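# Fit a working one-way hub onto every shaft

## Task

Place one hub on each shaft so that each fitted hub spins freely about its shaft in the direction its arrow shows and blocks rotation the opposite way; some hubs are worn and spin both ways, so those do not satisfy the goal.

## Robot and tools

Robot: two arms, left_arm and right_arm, each ending in a two-finger gripper whose fingers can fold. Cameras: cam_high, cam_left_wrist, cam_right_wrist, each 672x504 pixels.

Frame: every pose, velocity and target is in the scene frame. Its origin sits at table-top height halfway between the two nominal arm bases; +z points up, +x points out over the table, and left_arm is on the +y side (arm names do not match image left/right). Reported hand poses may be a few centimetres off. On the gripper itself, fingers point along its +z axis and open and close along its y axis. end_effector_position is the spot between the pads when shut; fingertips stick out about 33 mm past it for gaps up to 40 mm, only 9 mm when wide open.

The 20-number row (used by execute_actions and move): one flat list covering both arms. Numbers 1-10 are left_arm: x, y, z (metres, absolute position in the scene frame), qw, qx, qy, qz (absolute orientation quaternion, w first), then gripper position, force_limit, speed. Numbers 11-20 are the same ten for right_arm. The pose part is a place to go to, not an offset. The three gripper numbers each lie in [-1, 1]. position: +1 is fully open (140 mm), about -0.8 is where pads touch, -1 closes until blocked. force_limit sets squeeze (roughly 14 N at -1 up to 58 N at +1 for a slow close); speed sets finger travel rate (about 30 mm/s at -1, 140 at 0, 250 at +1), and faster closes squeeze harder. Both start at +1. To keep an arm or gripper unchanged, repeat its last pose and last three gripper numbers exactly; a 0 is a real command. Reuse the same quaternion every row to hold orientation, rather than copying a drifted reported one.

execute_actions(actions, cameras): actions is a list of actions; each action is up to 15 rows, one row per 1/30 s step, and a short action repeats its final row to fill 15 steps. An empty list just reports state. A target over 0.6 m from a gripper's current position along any of its axes gets the action refused. Each control step the controller limits the command to within 70 mm and 16 degrees of the measured pose, so a far target needs several actions; the result's Hand target line shows where each arm is actually headed.

move(target, speed, blend, stop_force, zero, blocking, cameras): drives each gripper in a straight line to an absolute row, or through a list of up to 15 rows (give all rows the same finger numbers). speed is metres per second, 0.002 to 2, default 0.25, one value or one per leg; rotation is capped at double that in rad/s. blend (metres) rounds intermediate corners. stop_force (10 to 80 N, one value for both arms) ends an arm's path when it feels that much push against its motion; use it only slowly, with a small value, and not while the gripper rotates or when backing off a contact. zero (default true) re-zeroes force before moving; false lets pushes accumulate. blocking=false returns after about 0.5 s while motion continues (not allowed with stop_force). Moves do not avoid obstacles or the other arm, and sweeping near an arm's own base can flip its shoulder; route around it. The result adds a move: line with the ending (done, off_target, moving, held, fault) and limits (paced = pose clipped, held = steps withheld).

wait(seconds 0-10) lets time pass with arms holding. stop() brakes a running move. zoom_image(camera, region [x0, y0, x1, y1], at most 504x504 pixels, origin top-left) enlarges part of the newest image. clear_fault(arm) clears a reported torque or force fault on left_arm or right_arm. finished_scene(scene, 1 or 2) ends the scene irreversibly; the hubs must stay correctly fitted without the robot.

Reading results: object_status 0 = fingers moving, 1 = blocked while opening, 2 = blocked while closing (a grip), 3 = reached target or pads met. Confirm 2 after closing. position_measured is in counts: 3 fully open, about 75 = 100 mm, 139 = 60 mm, 200 = 20 mm, 230 pads touching. To squeeze harder, raise force_limit and nudge position (-1 to -0.98); to squeeze softer, open and reclose slowly. Joint torques, External joint torques and Flange force (gripper x y z axes) are noisy estimates and include held weight; no reading means no estimate. Joint velocities reading within noise means the arm is still. MOTOR HOT warns of overheating; OVER-TEMPERATURE FAULT brakes that arm for 30-60 s or more.

Grip near the fingertips (outer quarter of each pad); deeper grips let fingers fold and may slip. Pushing fingertips straight into a surface folds them silently unless closed.

Avoid: anything leaving the table; dropping or releasing moving parts; fast impacts and targets placed beyond a firm contact (arms are stiff and fault easily); big twisting or leverage on a gripper; arms or grippers pressing on each other, which can fail the scene. Faults trigger at 144 N outside force or at joint contact-torque limits: waist and shoulder 312, elbow 147, wrist joints 41.4 N m. After a force fault while gripping something fixed, open before moving. Time spent thinking also advances the simulation.

Each tool is called after ">>>" as name(argument=value, ...), one argument or row to a line, values as JSON.

## Session

>>> execute_actions(
  actions=[],
)

Scene clock: 0.00 s.
left_arm: end_effector_position=(+0.5530, +0.3905, +0.2074) position_measured=3 object_status=3 end_effector_quat_wxyz=(+0.074, +0.952, -0.296, -0.015) | right_arm: end_effector_position=(+0.2165, -0.1306, +0.3003) position_measured=3 object_status=3 end_effector_quat_wxyz=(-0.031, +0.975, -0.166, +0.145)
Joint positions: left_arm=[-0.126 0.096 1.906 -0.155 1.191 2.048] | right_arm=[1.155 -0.145 1.984 -0.288 1.182 3.148]
Joint velocities: within noise
Joint torques (N m): no reading
External joint torques (N m): no reading
Flange force (N): no reading
Hand target: left_arm +0.5530, +0.3905, +0.2074; +0.074, +0.952, -0.296, -0.015 | right_arm +0.2165, -0.1306, +0.3003; -0.031, +0.975, -0.166, +0.145
Tool commands: left_gripper/position=+1.0 left_gripper/force_limit=+1.0 left_gripper/speed=+1.0 right_gripper/position=+1.0 right_gripper/force_limit=+1.0 right_gripper/speed=+1.0

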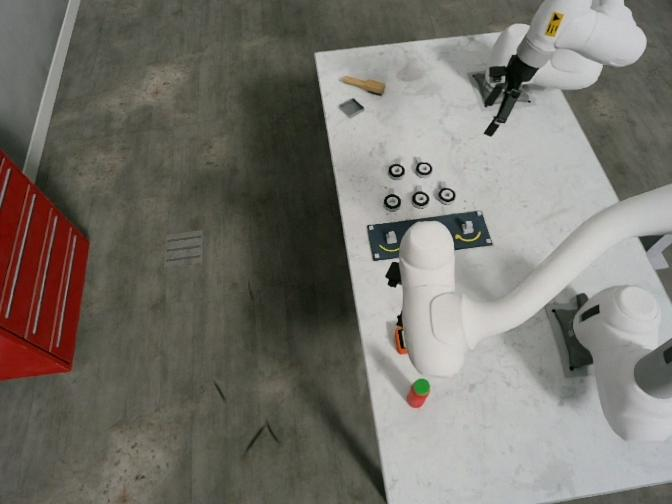

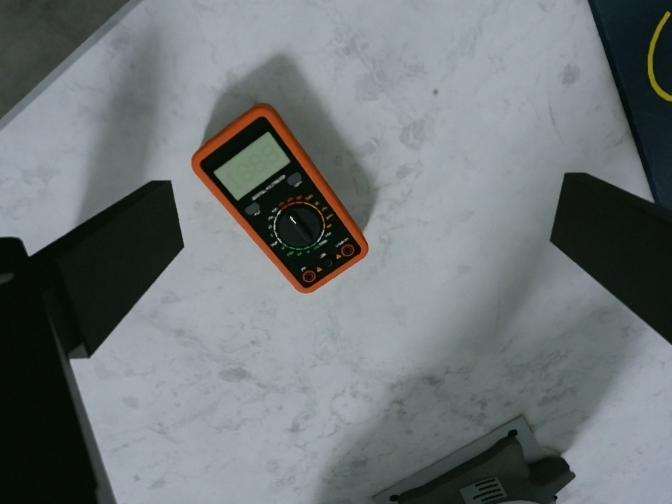

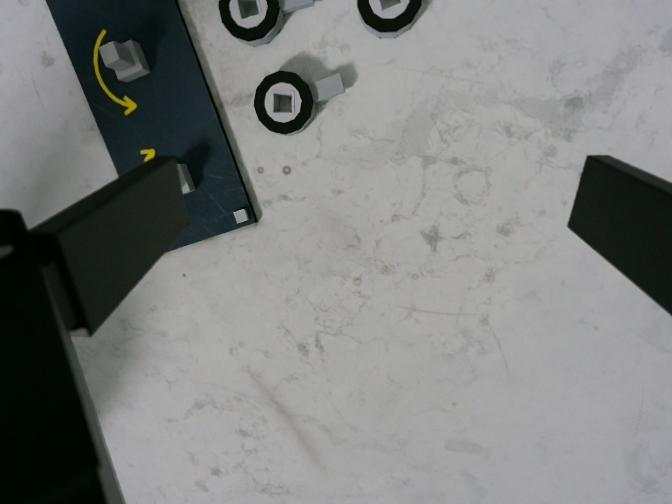

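>>> zoom_image(
  camera="cam_high",
  region=[350, 140, 510, 260],
)

>>> zoom_image(
  camera="cam_right_wrist",
  region=[50, 0, 450, 300],
)

Scaled by 3.150 from the camera's 672x504 image, which has a finer 960x720 frame.

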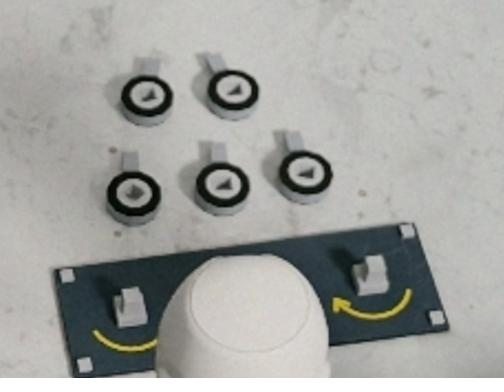

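Scaled by 1.260 from the camera's 672x504 image, which has a finer 960x720 frame.

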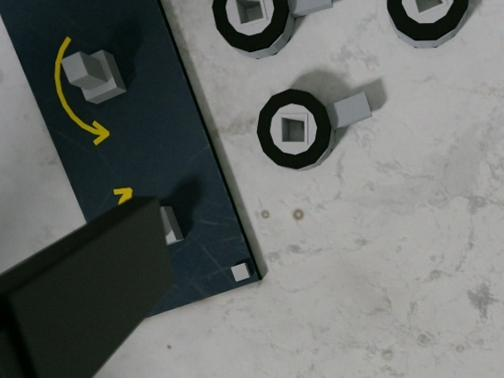

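>>> move(
  target=[0.30,0.50,0.40,0.0,0.955,-0.296,0.0,1,1,1,0.35,-0.10,0.42,0,1,0,0,1,1,1],
  speed=0.3,
)

Scene clock: 20.23 s.
left_arm: end_effector_position=(+0.3000, +0.5000, +0.4000) position_measured=3 object_status=3 end_effector_quat_wxyz=(+0.000, +0.955, -0.296, +0.000) | right_arm: end_effector_position=(+0.3500, -0.1000, +0.4200) position_measured=3 object_status=3 end_effector_quat_wxyz=(+0.000, +1.000, +0.000, +0.000)
Joint positions: left_arm=[-0.081 -0.458 1.986 0 1.613 2.029] | right_arm=[0.823 0.062 1.542 0 1.537 2.385]
Joint torques (N m): left_arm=[-1.93 1.87 -42.94 3.98 0.04 -0.21] | right_arm=[-2.13 -50.07 -39.09 3.47 -0.29 0.33]
External joint torques (N m): left_arm=[2.02 1.68 1.56 0.25 -0.08 0.21] | right_arm=[2.29 1.71 -2.78 0.8 0.25 -0.33]
Flange force (N): left_arm=[-2.1 -7.9 2.9] | right_arm=[2.5 -8.1 -5.2]
Hand target: left_arm +0.3000, +0.5000, +0.4000; +0.000, +0.955, -0.296, +0.000 | right_arm +0.3500, -0.1000, +0.4200; +0.000, +1.000, +0.000, +0.000
Off the commanded pose: left_arm 0.000 m, 0 deg | right_arm 0.000 m, 0 deg.
move: done

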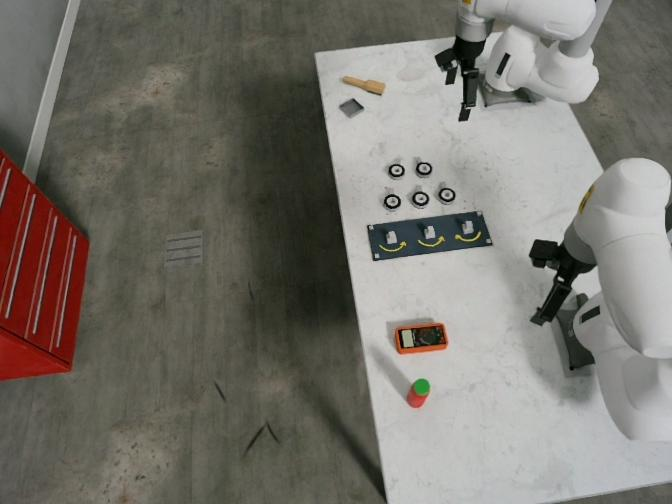

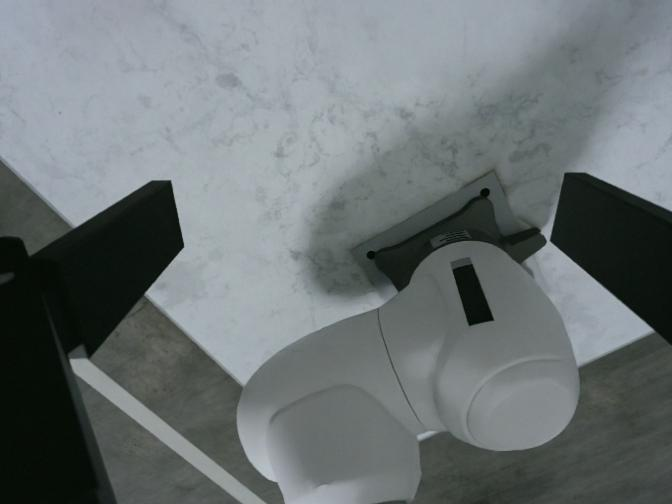

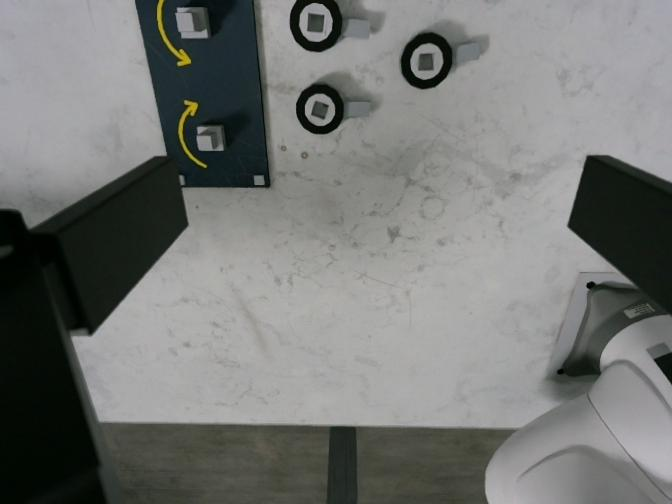

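>>> move(
  target=[0.30,0.50,0.40,0.0,0.955,-0.296,0.0,1,1,1,0.51,-0.04,0.42,0,1,0,0,1,1,1],
  speed=0.3,
)

>>> zoom_image(
  camera="cam_high",
  region=[350, 140, 510, 260],
)

>>> zoom_image(
  camera="cam_right_wrist",
  region=[84, 0, 588, 378],
)

Scene clock: 34.27 s.
left_arm: end_effector_position=(+0.3000, +0.5000, +0.4000) position_measured=3 object_status=3 end_effector_quat_wxyz=(+0.000, +0.955, -0.296, +0.000) | right_arm: end_effector_position=(+0.5100, -0.0400, +0.4200) position_measured=3 object_status=3 end_effector_quat_wxyz=(+0.000, +1.000, +0.000, +0.000)
Joint positions: left_arm=[-0.081 -0.458 1.986 0 1.614 2.029] | right_arm=[0.723 0.315 1.237 0 1.59 2.285]
Joint torques (N m): left_arm=[-1.69 3.58 -43.24 4.07 0.35 -0.26] | right_arm=[-2.92 -75.77 -39.84 3.42 -0.34 0.51]
External joint torques (N m): left_arm=[1.75 0.09 1.88 0.15 -0.4 0.26] | right_arm=[3.36 1.64 -2.07 0.86 0.3 -0.51]
Flange force (N): left_arm=[-4.1 -5.7 4.1] | right_arm=[3.1 -8.2 -4.4]
Hand target: left_arm +0.3000, +0.5000, +0.4000; +0.000, +0.955, -0.296, +0.000 | right_arm +0.5100, -0.0400, +0.4200; +0.000, +1.000, +0.000, +0.000
Off the commanded pose: left_arm 0.000 m, 0 deg | right_arm 0.000 m, 0 deg.
move: done

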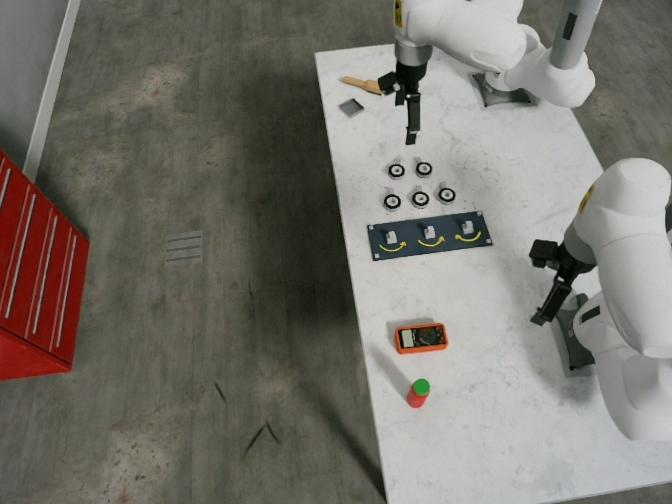

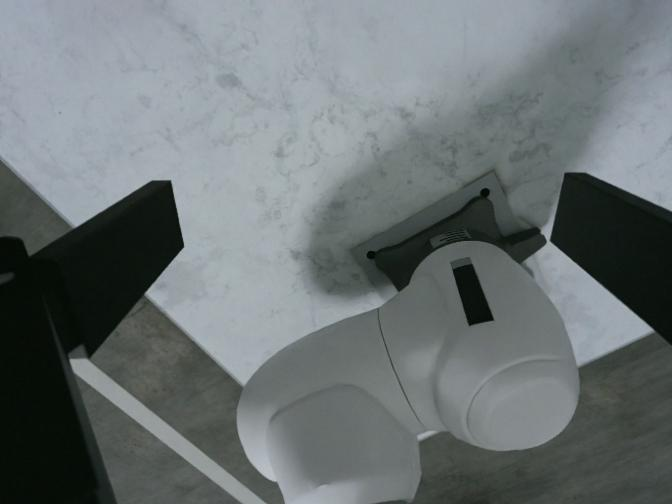

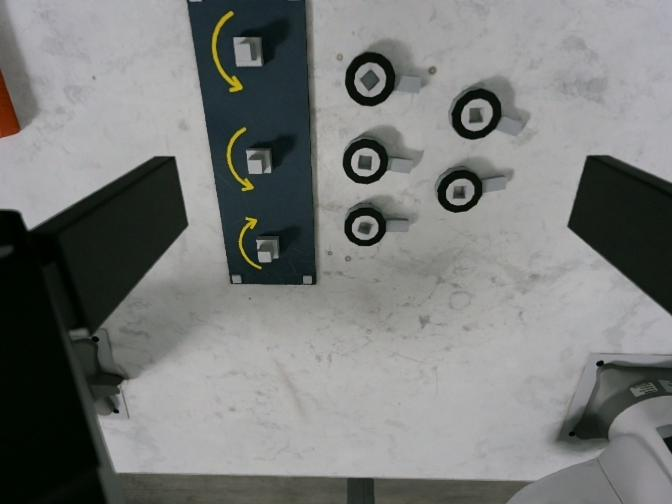

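Scaled by 3.150 from the camera's 672x504 image, which has a finer 960x720 frame.

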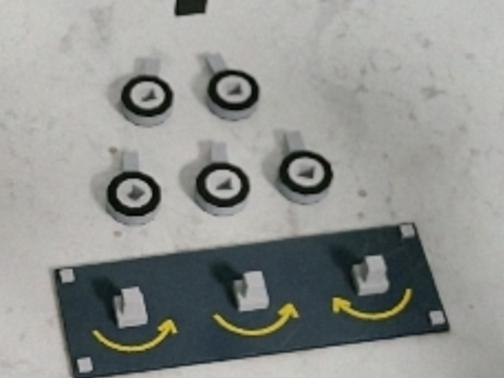

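Scaled by 1.000.

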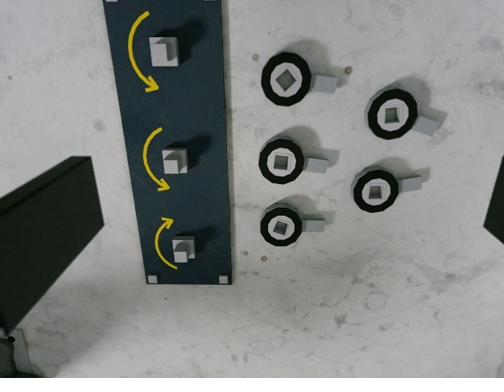

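>>> move(
  target=[0.30,0.50,0.40,0.0,0.955,-0.296,0.0,1,1,1,0.50,0.08,0.17,0,1,0,0,1,1,1],
  speed=0.3,
  cameras=["cam_right_wrist"],
)

>>> zoom_image(
  camera="cam_right_wrist",
  region=[184, 0, 570, 400],
)

Scene clock: 121.37 s.
left_arm: end_effector_position=(+0.3000, +0.5000, +0.4000) position_measured=3 object_status=3 end_effector_quat_wxyz=(+0.000, +0.955, -0.296, +0.000) | right_arm: end_effector_position=(+0.5000, +0.0800, +0.1701) position_measured=3 object_status=3 end_effector_quat_wxyz=(+0.000, +1.000, +0.000, +0.000)
Joint positions: left_arm=[-0.081 -0.458 1.986 0 1.614 2.029] | right_arm=[0.841 0.516 1.4 0 1.226 2.402]
Joint torques (N m): left_arm=[-1.34 3.71 -43.37 4.2 0.34 -0.19] | right_arm=[-2.8 -91.17 -36.76 3.39 -0.55 0.39]
External joint torques (N m): left_arm=[1.34 0.26 2.09 0.02 -0.39 0.19] | right_arm=[3.22 0.56 -2.72 0.65 0.52 -0.39]
Flange force (N): left_arm=[-3.3 -4.2 4.5] | right_arm=[2.6 -8.4 -3.3]
Hand target: left_arm +0.3000, +0.5000, +0.4000; +0.000, +0.955, -0.296, +0.000 | right_arm +0.5000, +0.0800, +0.1700; +0.000, +1.000, +0.000, +0.000
Off the commanded pose: left_arm 0.000 m, 0 deg | right_arm 0.000 m, 0 deg.
move: done
Images, in order (width x height): cam_right_wrist 672x504.

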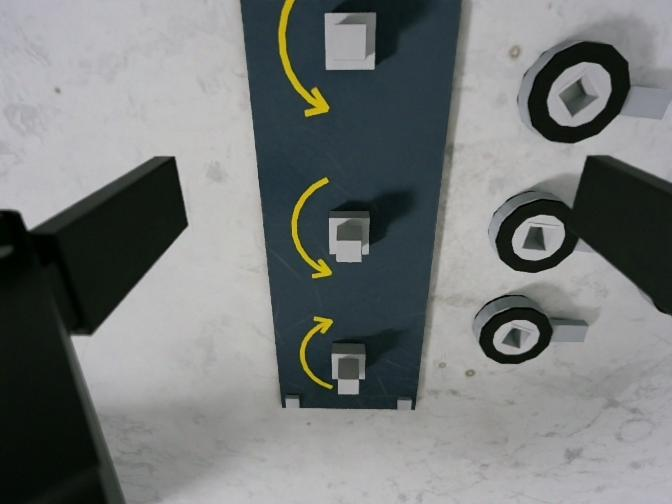

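Scaled by 1.260 from the camera's 672x504 image, which has a finer 960x720 frame.

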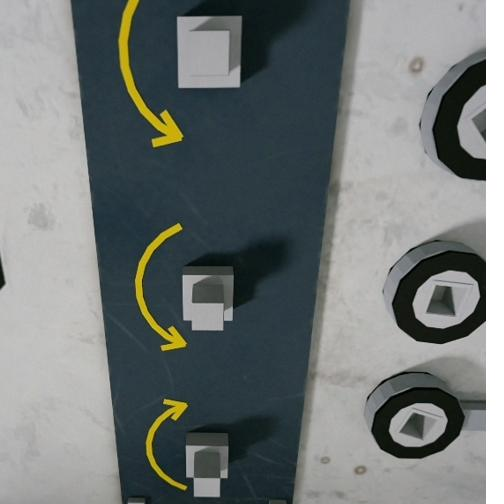

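>>> move(
  target=[0.30,0.50,0.40,0.0,0.955,-0.296,0.0,1,1,1,0.55,-0.11,0.22,0,1,0,0,1,1,1],
  speed=0.3,
  cameras=["cam_right_wrist"],
)

>>> zoom_image(
  camera="cam_right_wrist",
  region=[184, 0, 570, 400],
)

>>> move(
  target=[0.30,0.50,0.40,0.0,0.955,-0.296,0.0,1,1,1,0.44,0.01,0.22,0,0.70711,0.70711,0,1,1,1],
  speed=0.3,
  cameras=["cam_right_wrist"],
)

>>> zoom_image(
  camera="cam_right_wrist",
  region=[184, 0, 570, 400],
)

Scene clock: 163.10 s.
left_arm: end_effector_position=(+0.3000, +0.5000, +0.4000) position_measured=3 object_status=3 end_effector_quat_wxyz=(+0.000, +0.955, -0.296, +0.000) | right_arm: end_effector_position=(+0.5500, -0.1099, +0.2200) position_measured=3 object_status=3 end_effector_quat_wxyz=(+0.000, +1.000, +0.000, +0.000)
Joint positions: left_arm=[-0.081 -0.458 1.986 0 1.614 2.029] | right_arm=[0.616 0.343 1.564 0 1.235 2.177]
Joint torques (N m): left_arm=[-1.86 4.03 -43.42 4.11 0.23 -0.26] | right_arm=[-2.55 -76.57 -37.09 3.37 -0.49 0.59]
External joint torques (N m): left_arm=[1.91 -0.17 2.1 0.11 -0.27 0.26] | right_arm=[3.14 2.26 -2.47 0.68 0.45 -0.59]
Flange force (N): left_arm=[-5.0 -5.8 4.3] | right_arm=[5.1 -8.3 -2.4]
Hand target: left_arm +0.3000, +0.5000, +0.4000; +0.000, +0.955, -0.296, +0.000 | right_arm +0.5500, -0.1100, +0.2200; +0.000, +1.000, +0.000, +0.000
Off the commanded pose: left_arm 0.000 m, 0 deg | right_arm 0.000 m, 0 deg.
move: done
Images, in order (width x height): cam_right_wrist 672x504.

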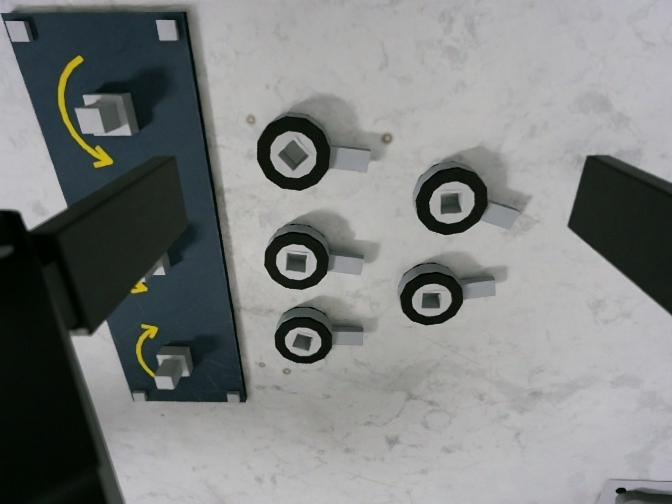

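Scaled by 1.260 from the camera's 672x504 image, which has a finer 960x720 frame.

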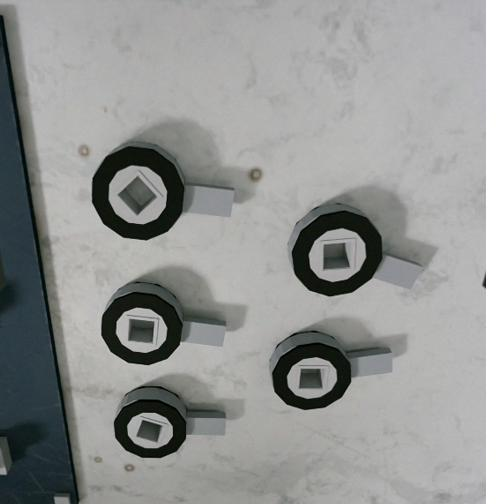

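Scene clock: 166.27 s.
left_arm: end_effector_position=(+0.3000, +0.5000, +0.4000) position_measured=3 object_status=3 end_effector_quat_wxyz=(+0.000, +0.955, -0.296, +0.000) | right_arm: end_effector_position=(+0.4400, +0.0100, +0.2200) position_measured=3 object_status=3 end_effector_quat_wxyz=(+0.000, +0.707, +0.707, +0.000)
Joint positions: left_arm=[-0.081 -0.458 1.986 0 1.614 2.029] | right_arm=[0.837 0.348 1.556 0 1.238 0.827]
Joint torques (N m): left_arm=[-1.61 3.86 -43.17 4.01 0.2 -0.23] | right_arm=[-2.52 -77.22 -37.11 3.48 -0.38 0.39]
External joint torques (N m): left_arm=[1.68 -0.34 1.79 0.22 -0.24 0.23] | right_arm=[2.77 2.43 -2.47 0.61 0.33 -0.39]
Flange force (N): left_arm=[-4.7 -4.9 3.7] | right_arm=[9.2 3.5 -2.1]
Hand target: left_arm +0.3000, +0.5000, +0.4000; +0.000, +0.955, -0.296, +0.000 | right_arm +0.4400, +0.0100, +0.2200; +0.000, +0.707, +0.707, +0.000
Off the commanded pose: left_arm 0.000 m, 0 deg | right_arm 0.000 m, 0 deg.
move: done
Images, in order (width x height): cam_right_wrist 672x504.

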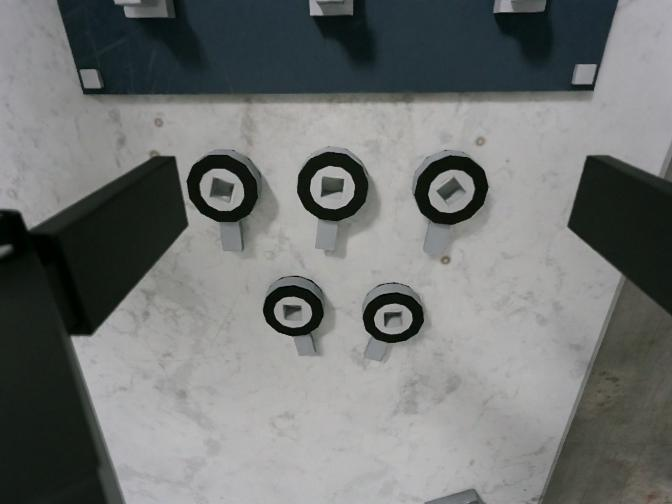

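Scaled by 1.260 from the camera's 672x504 image, which has a finer 960x720 frame.

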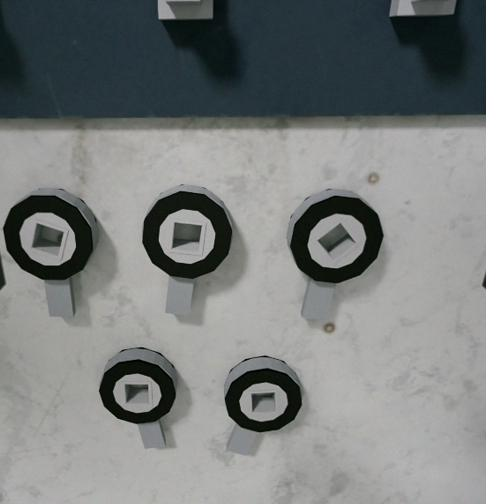

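>>> move(
  target=[0.30,0.50,0.40,0.0,0.955,-0.296,0.0,1,1,1,0.42,0.08,0.17,0,1,0,0,-1,-1,-0.5],
  speed=0.3,
  cameras=["cam_right_wrist"],
)

>>> zoom_image(
  camera="cam_right_wrist",
  region=[184, 100, 570, 500],
)

Scene clock: 248.97 s.
left_arm: end_effector_position=(+0.3000, +0.5000, +0.4000) position_measured=3 object_status=3 end_effector_quat_wxyz=(+0.000, +0.955, -0.296, +0.000) | right_arm: end_effector_position=(+0.4200, +0.0800, +0.1700) position_measured=232 object_status=3 end_effector_quat_wxyz=(+0.000, +1.000, +0.000, +0.000)
Joint positions: left_arm=[-0.081 -0.458 1.986 0 1.614 2.029] | right_arm=[0.916 0.442 1.515 0 1.185 2.478]
Joint torques (N m): left_arm=[-1.51 3.58 -43.27 4.13 0.24 -0.3] | right_arm=[-3.1 -84.71 -36.3 3.4 -0.42 0.77]
External joint torques (N m): left_arm=[1.6 -0.08 1.89 0.1 -0.28 0.3] | right_arm=[3.49 1.71 -2.53 0.56 0.38 -0.77]
Flange force (N): left_arm=[-4.3 -5.1 4.0] | right_arm=[2.3 -9.1 -2.1]
Hand target: left_arm +0.3000, +0.5000, +0.4000; +0.000, +0.955, -0.296, +0.000 | right_arm +0.4200, +0.0800, +0.1700; +0.000, +1.000, +0.000, +0.000
Off the commanded pose: left_arm 0.000 m, 0 deg | right_arm 0.000 m, 0 deg.
move: done
Images, in order (width x height): cam_right_wrist 672x504.

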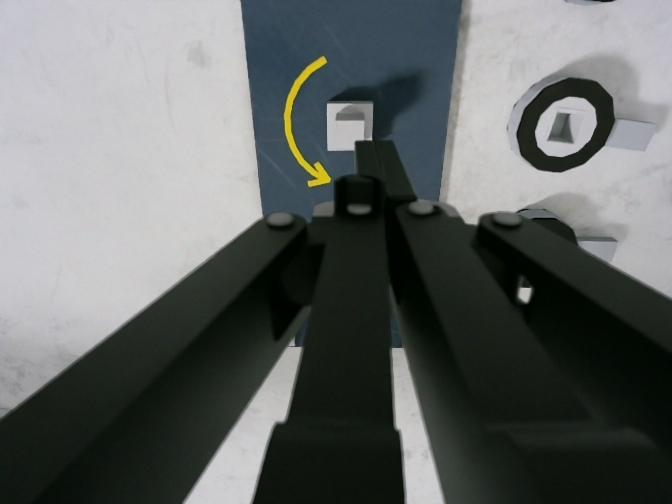

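Scaled by 1.260 from the camera's 672x504 image, which has a finer 960x720 frame.

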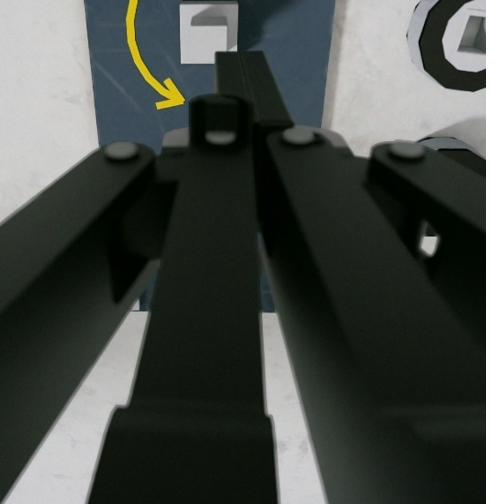

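>>> move(
  target=[0.30,0.50,0.40,0.0,0.955,-0.296,0.0,1,1,1,0.415,0.0915,0.09,0,1,0,0,-0.2,-1,-0.5],
  speed=0.2,
  cameras=["cam_right_wrist","cam_high"],
)

>>> zoom_image(
  camera="cam_right_wrist",
  region=[184, 50, 570, 450],
)

>>> zoom_image(
  camera="cam_high",
  region=[350, 140, 510, 260],
)

Scene clock: 294.07 s.
left_arm: end_effector_position=(+0.3000, +0.5000, +0.4000) position_measured=3 object_status=3 end_effector_quat_wxyz=(+0.000, +0.955, -0.296, +0.000) | right_arm: end_effector_position=(+0.4150, +0.0915, +0.0901) position_measured=154 object_status=0 end_effector_quat_wxyz=(+0.000, +1.000, +0.000, +0.000)
Joint positions: left_arm=[-0.081 -0.458 1.986 0 1.614 2.029] | right_arm=[0.93 0.507 1.572 0 1.063 2.492]
Joint torques (N m): left_arm=[-1.22 4.09 -43.28 4.13 0.27 -0.3] | right_arm=[-2.63 -88.29 -34.28 3.16 -0.43 0.44]
External joint torques (N m): left_arm=[1.17 -0.07 1.99 0.09 -0.32 0.3] | right_arm=[3 1.35 -2.43 0.59 0.39 -0.44]
Flange force (N): left_arm=[-3.7 -3.7 4.2] | right_arm=[1.9 -8.4 -1.4]
Hand target: left_arm +0.3000, +0.5000, +0.4000; +0.000, +0.955, -0.296, +0.000 | right_arm +0.4150, +0.0915, +0.0900; +0.000, +1.000, +0.000, +0.000
Off the commanded pose: left_arm 0.000 m, 0 deg | right_arm 0.000 m, 0 deg.
move: done
Images, in order (width x height): cam_high 672x504, cam_right_wrist 672x504.

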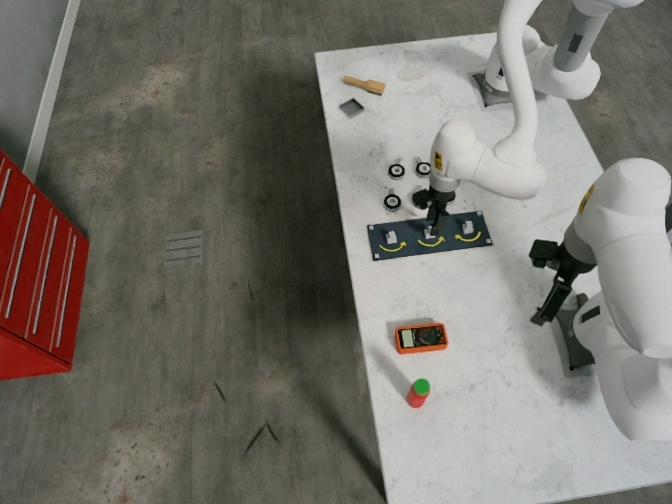

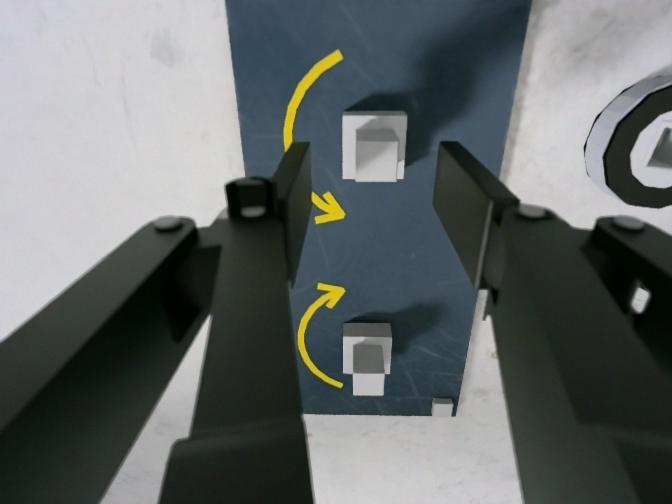

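Scaled by 1.260 from the camera's 672x504 image, which has a finer 960x720 frame.

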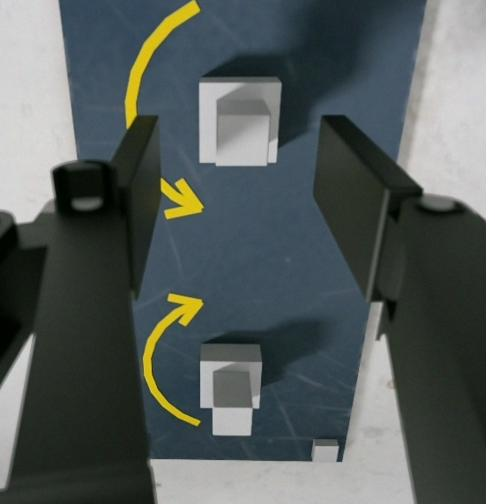

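Scaled by 3.150 from the camera's 672x504 image, which has a finer 960x720 frame.

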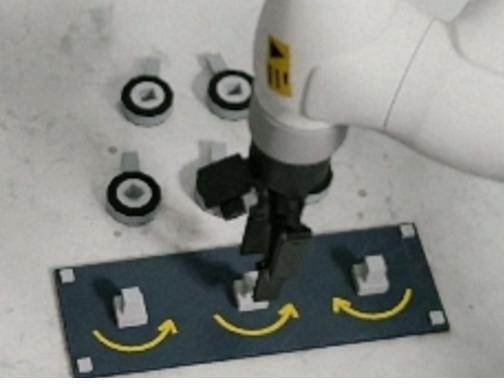

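>>> move(
  target=[
    [0.30,0.50,0.40,0.0,0.955,-0.296,0.0,1,1,1,0.417,0.0892,0.07,0,1,0,0,-0.2,-1,-0.5],
    [0.30,0.50,0.40,0.0,0.955,-0.296,0.0,1,1,1,0.417,0.0892,0.065,0,1,0,0,-0.2,-1,-0.5],
  ],
  speed=0.05,
  cameras=["cam_right_wrist"],
)

>>> zoom_image(
  camera="cam_right_wrist",
  region=[184, 50, 570, 450],
)

Scene clock: 316.47 s.
left_arm: end_effector_position=(+0.3000, +0.5000, +0.4000) position_measured=3 object_status=3 end_effector_quat_wxyz=(+0.000, +0.955, -0.296, +0.000) | right_arm: end_effector_position=(+0.4170, +0.0892, +0.0650) position_measured=154 object_status=3 end_effector_quat_wxyz=(+0.000, +1.000, +0.000, +0.000)
Joint positions: left_arm=[-0.081 -0.458 1.986 0 1.614 2.029] | right_arm=[0.926 0.526 1.592 0 1.023 2.488]
Joint torques (N m): left_arm=[-1.34 3.83 -43.22 4.17 0.27 -0.25] | right_arm=[-2.88 -89.8 -32.99 3.08 -0.33 0.51]
External joint torques (N m): left_arm=[1.49 -0.75 1.74 0.07 -0.3 0.25] | right_arm=[3.09 1.99 -2.89 0.58 0.3 -0.51]
Flange force (N): left_arm=[-4.9 -4.1 3.8] | right_arm=[2.9 -9.9 -0.8]
Hand target: left_arm +0.3000, +0.5000, +0.4000; +0.000, +0.955, -0.296, +0.000 | right_arm +0.4170, +0.0892, +0.0650; +0.000, +1.000, +0.000, +0.000
Off the commanded pose: left_arm 0.000 m, 0 deg | right_arm 0.000 m, 0 deg.
move: done
Images, in order (width x height): cam_right_wrist 672x504.

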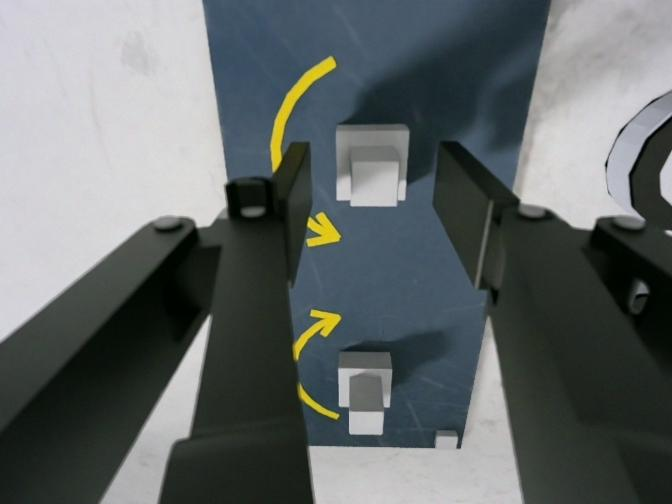

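Scaled by 1.260 from the camera's 672x504 image, which has a finer 960x720 frame.

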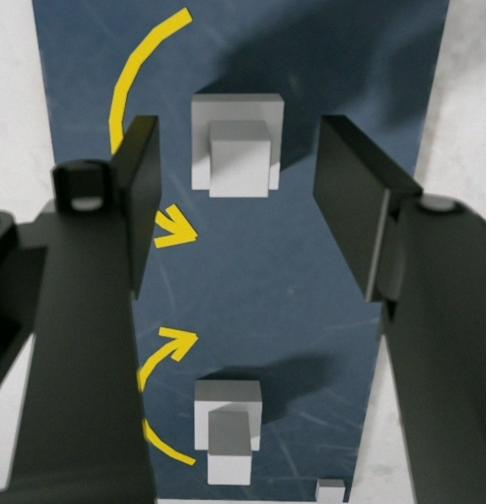

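>>> move(
  target=[0.30,0.50,0.40,0.0,0.955,-0.296,0.0,1,1,1,0.417,0.0885,0.065,0,1,0,0,-1,-1,-1],
  speed=0.05,
  cameras=["cam_right_wrist"],
)

>>> wait(
  seconds=1.5,
  cameras=["cam_right_wrist"],
)

>>> zoom_image(
  camera="cam_right_wrist",
  region=[184, 50, 570, 450],
)

Scene clock: 326.13 s.
left_arm: end_effector_position=(+0.3000, +0.5000, +0.4000) position_measured=3 object_status=3 end_effector_quat_wxyz=(+0.000, +0.955, -0.296, +0.000) | right_arm: end_effector_position=(+0.4170, +0.0886, +0.0650) position_measured=204 object_status=0 end_effector_quat_wxyz=(+0.000, +1.000, +0.000, +0.000)
Joint positions: left_arm=[-0.081 -0.458 1.986 0 1.614 2.029] | right_arm=[0.926 0.525 1.593 0 1.022 2.487]
Joint torques (N m): left_arm=[-1.74 3.8 -43.08 4.1 0.32 -0.34] | right_arm=[-14.18 -93.83 -25.71 -1.31 5.92 0.63]
External joint torques (N m): left_arm=[1.83 -0.53 1.62 0.14 -0.36 0.34] | right_arm=[14.48 6.27 -10.07 4.95 -5.96 -0.63]
Flange force (N): left_arm=[-5.1 -5.7 3.6] | right_arm=[1.1 -32.2 7.4]
Hand target: left_arm +0.3000, +0.5000, +0.4000; +0.000, +0.955, -0.296, +0.000 | right_arm +0.4170, +0.0885, +0.0650; +0.000, +1.000, +0.000, +0.000
Off the commanded pose: left_arm 0.000 m, 0 deg | right_arm 0.000 m, 0 deg.
move: done
Images, in order (width x height): cam_right_wrist 672x504.

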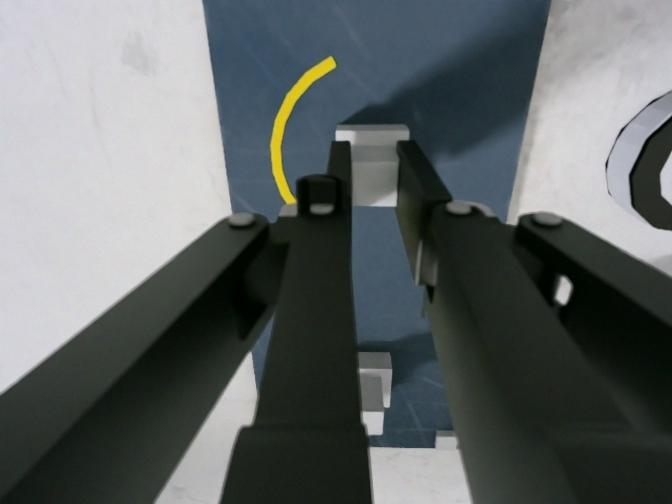

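Scene clock: 327.63 s.
left_arm: end_effector_position=(+0.3000, +0.5000, +0.4000) position_measured=3 object_status=3 end_effector_quat_wxyz=(+0.000, +0.955, -0.296, +0.000) | right_arm: end_effector_position=(+0.4170, +0.0885, +0.0650) position_measured=204 object_status=2 end_effector_quat_wxyz=(+0.000, +1.000, +0.000, +0.000)
Joint positions: left_arm=[-0.081 -0.458 1.986 0 1.614 2.029] | right_arm=[0.926 0.525 1.594 0 1.023 2.487]
Joint torques (N m): left_arm=[-1.49 4.08 -43.08 4.07 0.28 -0.26] | right_arm=[-15.18 -93.11 -23.87 -1.71 6.9 0.6]
External joint torques (N m): left_arm=[1.68 -1.24 1.55 0.18 -0.31 0.26] | right_arm=[15.47 5.56 -11.91 5.37 -6.93 -0.6]
Flange force (N): left_arm=[-5.8 -4.3 3.5] | right_arm=[1.4 -34.9 7.0]
Hand target: left_arm +0.3000, +0.5000, +0.4000; +0.000, +0.955, -0.296, +0.000 | right_arm +0.4170, +0.0885, +0.0650; +0.000, +1.000, +0.000, +0.000
Tool commands: left_gripper/position=+1.0 left_gripper/force_limit=+1.0 left_gripper/speed=+1.0 right_gripper/position=-1.0 right_gripper/force_limit=-1.0 right_gripper/speed=-1.0
Off the commanded pose: left_arm 0.000 m, 0 deg | right_arm 0.000 m, 0 deg.
wait: 1.50 s; at rest by 0.17 s
Images, in order (width x height): cam_right_wrist 672x504.

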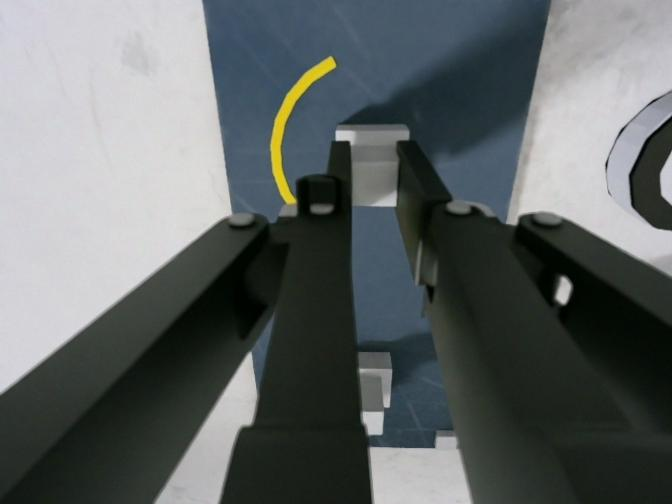

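Scaled by 1.260 from the camera's 672x504 image, which has a finer 960x720 frame.

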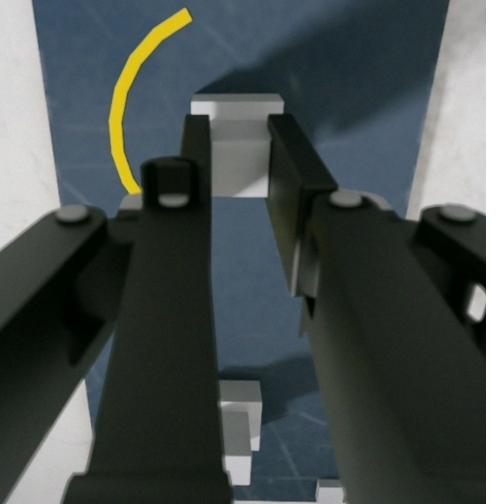

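>>> move(
  target=[0.30,0.50,0.40,0.0,0.955,-0.296,0.0,1,1,1,0.417,0.0892,0.065,0,1,0,0,-1,-1,-1],
  speed=0.02,
  cameras=[],
)

Scene clock: 336.13 s.
left_arm: end_effector_position=(+0.3000, +0.5000, +0.4000) position_measured=3 object_status=3 end_effector_quat_wxyz=(+0.000, +0.955, -0.296, +0.000) | right_arm: end_effector_position=(+0.4170, +0.0891, +0.0650) position_measured=204 object_status=2 end_effector_quat_wxyz=(+0.000, +1.000, +0.000, +0.000)
Joint positions: left_arm=[-0.081 -0.458 1.986 0 1.614 2.029] | right_arm=[0.926 0.526 1.592 0 1.023 2.488]
Joint torques (N m): left_arm=[-1.97 4.16 -43.38 4.22 0.29 -0.27] | right_arm=[-7.13 -83.39 -29.36 1.78 -0.49 0.63]
External joint torques (N m): left_arm=[2.08 -0.67 1.98 0.01 -0.33 0.27] | right_arm=[7.55 -4.22 -6.41 1.87 0.45 -0.63]
Flange force (N): left_arm=[-5.9 -5.9 4.3] | right_arm=[-1.7 -12.9 -8.8]
Hand target: left_arm +0.3000, +0.5000, +0.4000; +0.000, +0.955, -0.296, +0.000 | right_arm +0.4170, +0.0892, +0.0650; +0.000, +1.000, +0.000, +0.000
Off the commanded pose: left_arm 0.000 m, 0 deg | right_arm 0.000 m, 0 deg.
move: done
No camera images: "cameras" was empty.

>>> move(
  target=[
    [0.30,0.50,0.40,0.0,0.955,-0.296,0.0,1,1,1,0.417,0.0893,0.065,0,1,0,0,-0.2,-1,-0.5],
    [0.30,0.50,0.40,0.0,0.955,-0.296,0.0,1,1,1,0.417,0.0893,0.11,0,1,0,0,-0.2,-1,-0.5],
    [0.30,0.50,0.40,0.0,0.955,-0.296,0.0,1,1,1,0.4185,0.0893,0.11,0,0.70711,0.70711,0,-0.2,-1,-0.5],
    [0.30,0.50,0.40,0.0,0.955,-0.296,0.0,1,1,1,0.4185,0.0893,0.065,0,0.70711,0.70711,0,-0.2,-1,-0.5],
  ],
  speed=0.1,
  cameras=["cam_right_wrist"],
)

Scene clock: 355.60 s.
left_arm: end_effector_position=(+0.3000, +0.5000, +0.4000) position_measured=3 object_status=3 end_effector_quat_wxyz=(+0.000, +0.955, -0.296, +0.000) | right_arm: end_effector_position=(+0.4185, +0.0893, +0.0651) position_measured=154 object_status=3 end_effector_quat_wxyz=(+0.000, +0.707, +0.707, +0.000)
Joint positions: left_arm=[-0.081 -0.458 1.986 0 1.614 2.029] | right_arm=[0.925 0.528 1.59 0 1.024 0.916]
Joint torques (N m): left_arm=[-1.07 4.06 -43.2 4.15 0.3 -0.25] | right_arm=[-2.65 -89.35 -33.28 3.16 -0.44 0.49]
External joint torques (N m): left_arm=[1.23 -1.04 1.7 0.09 -0.33 0.25] | right_arm=[2.94 1.49 -2.6 0.55 0.4 -0.49]
Flange force (N): left_arm=[-4.9 -3.0 3.8] | right_arm=[8.7 2.3 -1.2]
Hand target: left_arm +0.3000, +0.5000, +0.4000; +0.000, +0.955, -0.296, +0.000 | right_arm +0.4185, +0.0893, +0.0650; +0.000, +0.707, +0.707, +0.000
Off the commanded pose: left_arm 0.000 m, 0 deg | right_arm 0.000 m, 0 deg.
move: done
Images, in order (width x height): cam_right_wrist 672x504.

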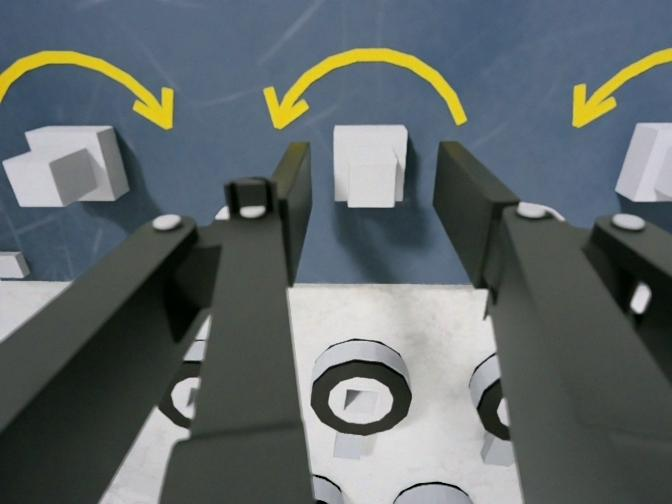

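>>> move(
  target=[
    [0.30,0.50,0.40,0.0,0.955,-0.296,0.0,1,1,1,0.4179,0.0893,0.065,0,0.70711,0.70711,0,-0.2,-1,-0.5],
    [0.30,0.50,0.40,0.0,0.955,-0.296,0.0,1,1,1,0.4179,0.0893,0.065,0,0.70711,0.70711,0,-1,-1,-1],
  ],
  speed=0.1,
  cameras=["cam_right_wrist"],
)

>>> wait(
  seconds=1,
  cameras=["cam_right_wrist"],
)

Scene clock: 365.43 s.
left_arm: end_effector_position=(+0.3000, +0.5000, +0.4000) position_measured=3 object_status=3 end_effector_quat_wxyz=(+0.000, +0.955, -0.296, +0.000) | right_arm: end_effector_position=(+0.4178, +0.0893, +0.0650) position_measured=204 object_status=0 end_effector_quat_wxyz=(+0.000, +0.707, +0.707, +0.000)
Joint positions: left_arm=[-0.081 -0.458 1.986 0 1.614 2.029] | right_arm=[0.926 0.527 1.591 0 1.024 0.916]
Joint torques (N m): left_arm=[-1.72 4.04 -43.39 4.07 0.23 -0.29] | right_arm=[-10.82 -86.52 -37.37 0.13 -4.2 0.52]
External joint torques (N m): left_arm=[1.83 -0.36 2.07 0.15 -0.27 0.29] | right_arm=[11.05 -1.26 1.53 3.58 4.15 -0.52]
Flange force (N): left_arm=[-5.2 -5.4 4.3] | right_arm=[6.9 -11.4 -6.4]
Hand target: left_arm +0.3000, +0.5000, +0.4000; +0.000, +0.955, -0.296, +0.000 | right_arm +0.4179, +0.0893, +0.0650; +0.000, +0.707, +0.707, +0.000
Off the commanded pose: left_arm 0.000 m, 0 deg | right_arm 0.000 m, 0 deg.
move: done
Images, in order (width x height): cam_right_wrist 672x504.

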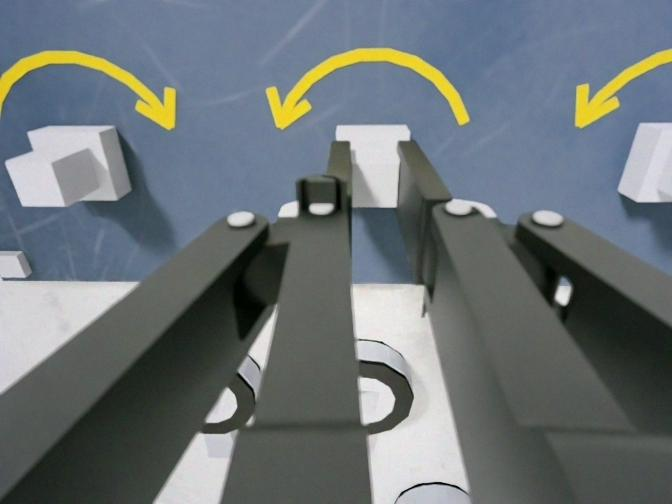

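Scene clock: 366.43 s.
left_arm: end_effector_position=(+0.3000, +0.5000, +0.4000) position_measured=3 object_status=3 end_effector_quat_wxyz=(+0.000, +0.955, -0.296, +0.000) | right_arm: end_effector_position=(+0.4179, +0.0893, +0.0650) position_measured=204 object_status=2 end_effector_quat_wxyz=(+0.000, +0.707, +0.707, +0.000)
Joint positions: left_arm=[-0.081 -0.458 1.986 0 1.614 2.029] | right_arm=[0.926 0.527 1.591 0 1.024 0.916]
Joint torques (N m): left_arm=[-1.08 3.64 -43.33 4.08 0.31 -0.22] | right_arm=[-12.68 -85.97 -37.93 -0.3 -4.8 0.54]
External joint torques (N m): left_arm=[1.1 0.36 2.05 0.14 -0.36 0.22] | right_arm=[13.26 -1.72 2.19 4 4.76 -0.54]
Flange force (N): left_arm=[-2.8 -3.7 4.4] | right_arm=[7.3 -14.6 -7.3]
Hand target: left_arm +0.3000, +0.5000, +0.4000; +0.000, +0.955, -0.296, +0.000 | right_arm +0.4179, +0.0893, +0.0650; +0.000, +0.707, +0.707, +0.000
Tool commands: left_gripper/position=+1.0 left_gripper/force_limit=+1.0 left_gripper/speed=+1.0 right_gripper/position=-1.0 right_gripper/force_limit=-1.0 right_gripper/speed=-1.0
Off the commanded pose: left_arm 0.000 m, 0 deg | right_arm 0.000 m, 0 deg.
wait: 1.00 s; at rest by 0.17 s
Images, in order (width x height): cam_right_wrist 672x504.

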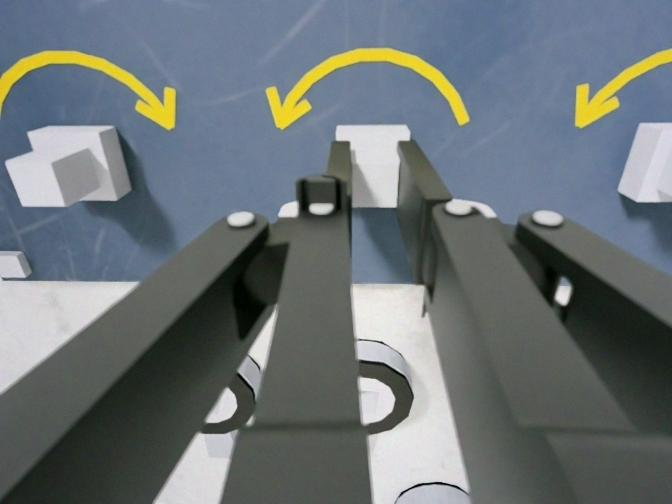

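>>> move(
  target=[
    [0.30,0.50,0.40,0.0,0.955,-0.296,0.0,1,1,1,0.4174,0.0893,0.065,0,0.70711,0.70711,0,0,-1,-0.5],
    [0.30,0.50,0.40,0.0,0.955,-0.296,0.0,1,1,1,0.4174,0.0893,0.11,0,0.70711,0.70711,0,0,-1,-0.5],
    [0.30,0.50,0.40,0.0,0.955,-0.296,0.0,1,1,1,0.4165,-0.055,0.11,0,0.90631,0.42262,0,0.3,-1,-0.5],
  ],
  speed=0.2,
  cameras=["cam_right_wrist"],
)

>>> zoom_image(
  camera="cam_right_wrist",
  region=[130, 0, 634, 400],
)

Scene clock: 392.50 s.
left_arm: end_effector_position=(+0.3000, +0.5000, +0.4000) position_measured=3 object_status=3 end_effector_quat_wxyz=(+0.000, +0.955, -0.296, +0.000) | right_arm: end_effector_position=(+0.4165, -0.0550, +0.1100) position_measured=91 object_status=0 end_effector_quat_wxyz=(+0.000, +0.906, +0.423, +0.000)
Joint positions: left_arm=[-0.081 -0.458 1.986 0 1.614 2.029] | right_arm=[0.797 0.33 1.799 0 1.012 1.486]
Joint torques (N m): left_arm=[-1.17 4.17 -42.98 4 0.26 -0.35] | right_arm=[-2.8 -71.39 -32.96 3.1 -0.37 0.53]
External joint torques (N m): left_arm=[1.29 -0.86 1.55 0.23 -0.3 0.35] | right_arm=[2.81 2.45 -2.54 0.54 0.32 -0.53]
Flange force (N): left_arm=[-4.8 -3.7 3.4] | right_arm=[9.0 -3.1 -0.6]
Hand target: left_arm +0.3000, +0.5000, +0.4000; +0.000, +0.955, -0.296, +0.000 | right_arm +0.4165, -0.0550, +0.1100; +0.000, +0.906, +0.423, +0.000
Off the commanded pose: left_arm 0.000 m, 0 deg | right_arm 0.000 m, 0 deg.
move: done
Images, in order (width x height): cam_right_wrist 672x504.

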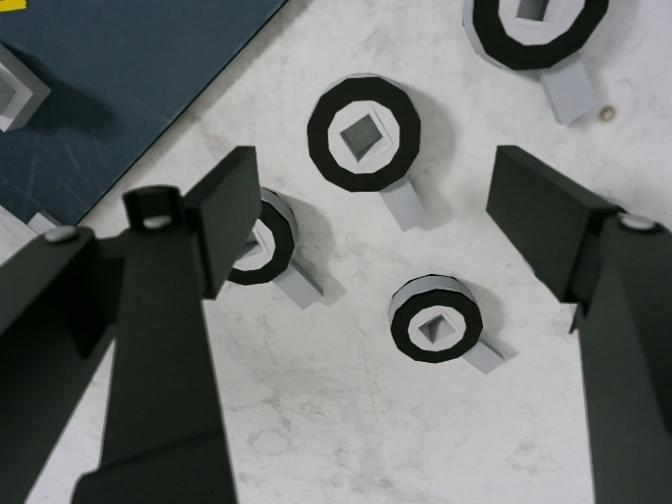

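Scaled by 1.000.

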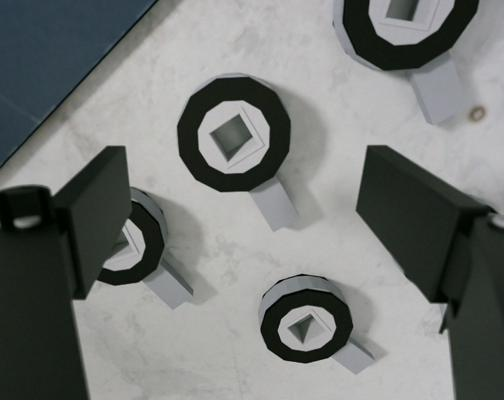

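>>> move(
  target=[
    [0.30,0.50,0.40,0.0,0.955,-0.296,0.0,1,1,1,0.4168,-0.0511,0.11,0,0.90631,0.42262,0,0.2,-1,-0.5],
    [0.30,0.50,0.40,0.0,0.955,-0.296,0.0,1,1,1,0.4168,-0.0511,0.048,0,0.90631,0.42262,0,0.2,-1,-0.5],
  ],
  speed=0.1,
  cameras=["cam_right_wrist"],
)

>>> zoom_image(
  camera="cam_right_wrist",
  region=[130, 0, 634, 400],
)

Scene clock: 407.27 s.
left_arm: end_effector_position=(+0.3000, +0.5000, +0.4000) position_measured=3 object_status=3 end_effector_quat_wxyz=(+0.000, +0.955, -0.296, +0.000) | right_arm: end_effector_position=(+0.4168, -0.0511, +0.0481) position_measured=104 object_status=3 end_effector_quat_wxyz=(+0.000, +0.906, +0.423, +0.000)
Joint positions: left_arm=[-0.081 -0.458 1.986 0 1.614 2.029] | right_arm=[0.801 0.394 1.841 0 0.907 1.49]
Joint torques (N m): left_arm=[-1.57 3.33 -43.65 4.13 0.3 -0.26] | right_arm=[-2.51 -74.05 -30.71 2.83 -0.14 0.54]
External joint torques (N m): left_arm=[1.66 0.13 2.25 0.11 -0.35 0.26] | right_arm=[2.8 1.21 -2.36 0.57 0.09 -0.54]
Flange force (N): left_arm=[-4.2 -5.3 4.7] | right_arm=[6.7 -3.1 -0.5]
Hand target: left_arm +0.3000, +0.5000, +0.4000; +0.000, +0.955, -0.296, +0.000 | right_arm +0.4168, -0.0511, +0.0480; +0.000, +0.906, +0.423, +0.000
Off the commanded pose: left_arm 0.000 m, 0 deg | right_arm 0.000 m, 0 deg.
move: done
Images, in order (width x height): cam_right_wrist 672x504.

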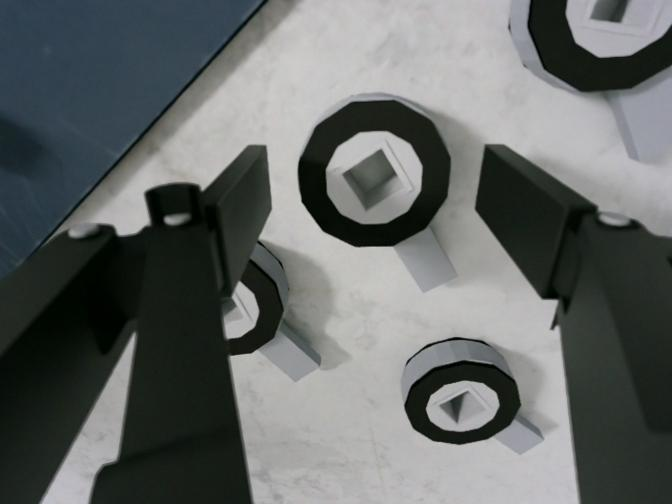

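Scaled by 1.000.

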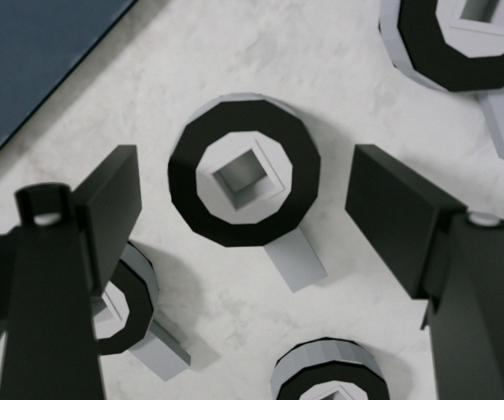

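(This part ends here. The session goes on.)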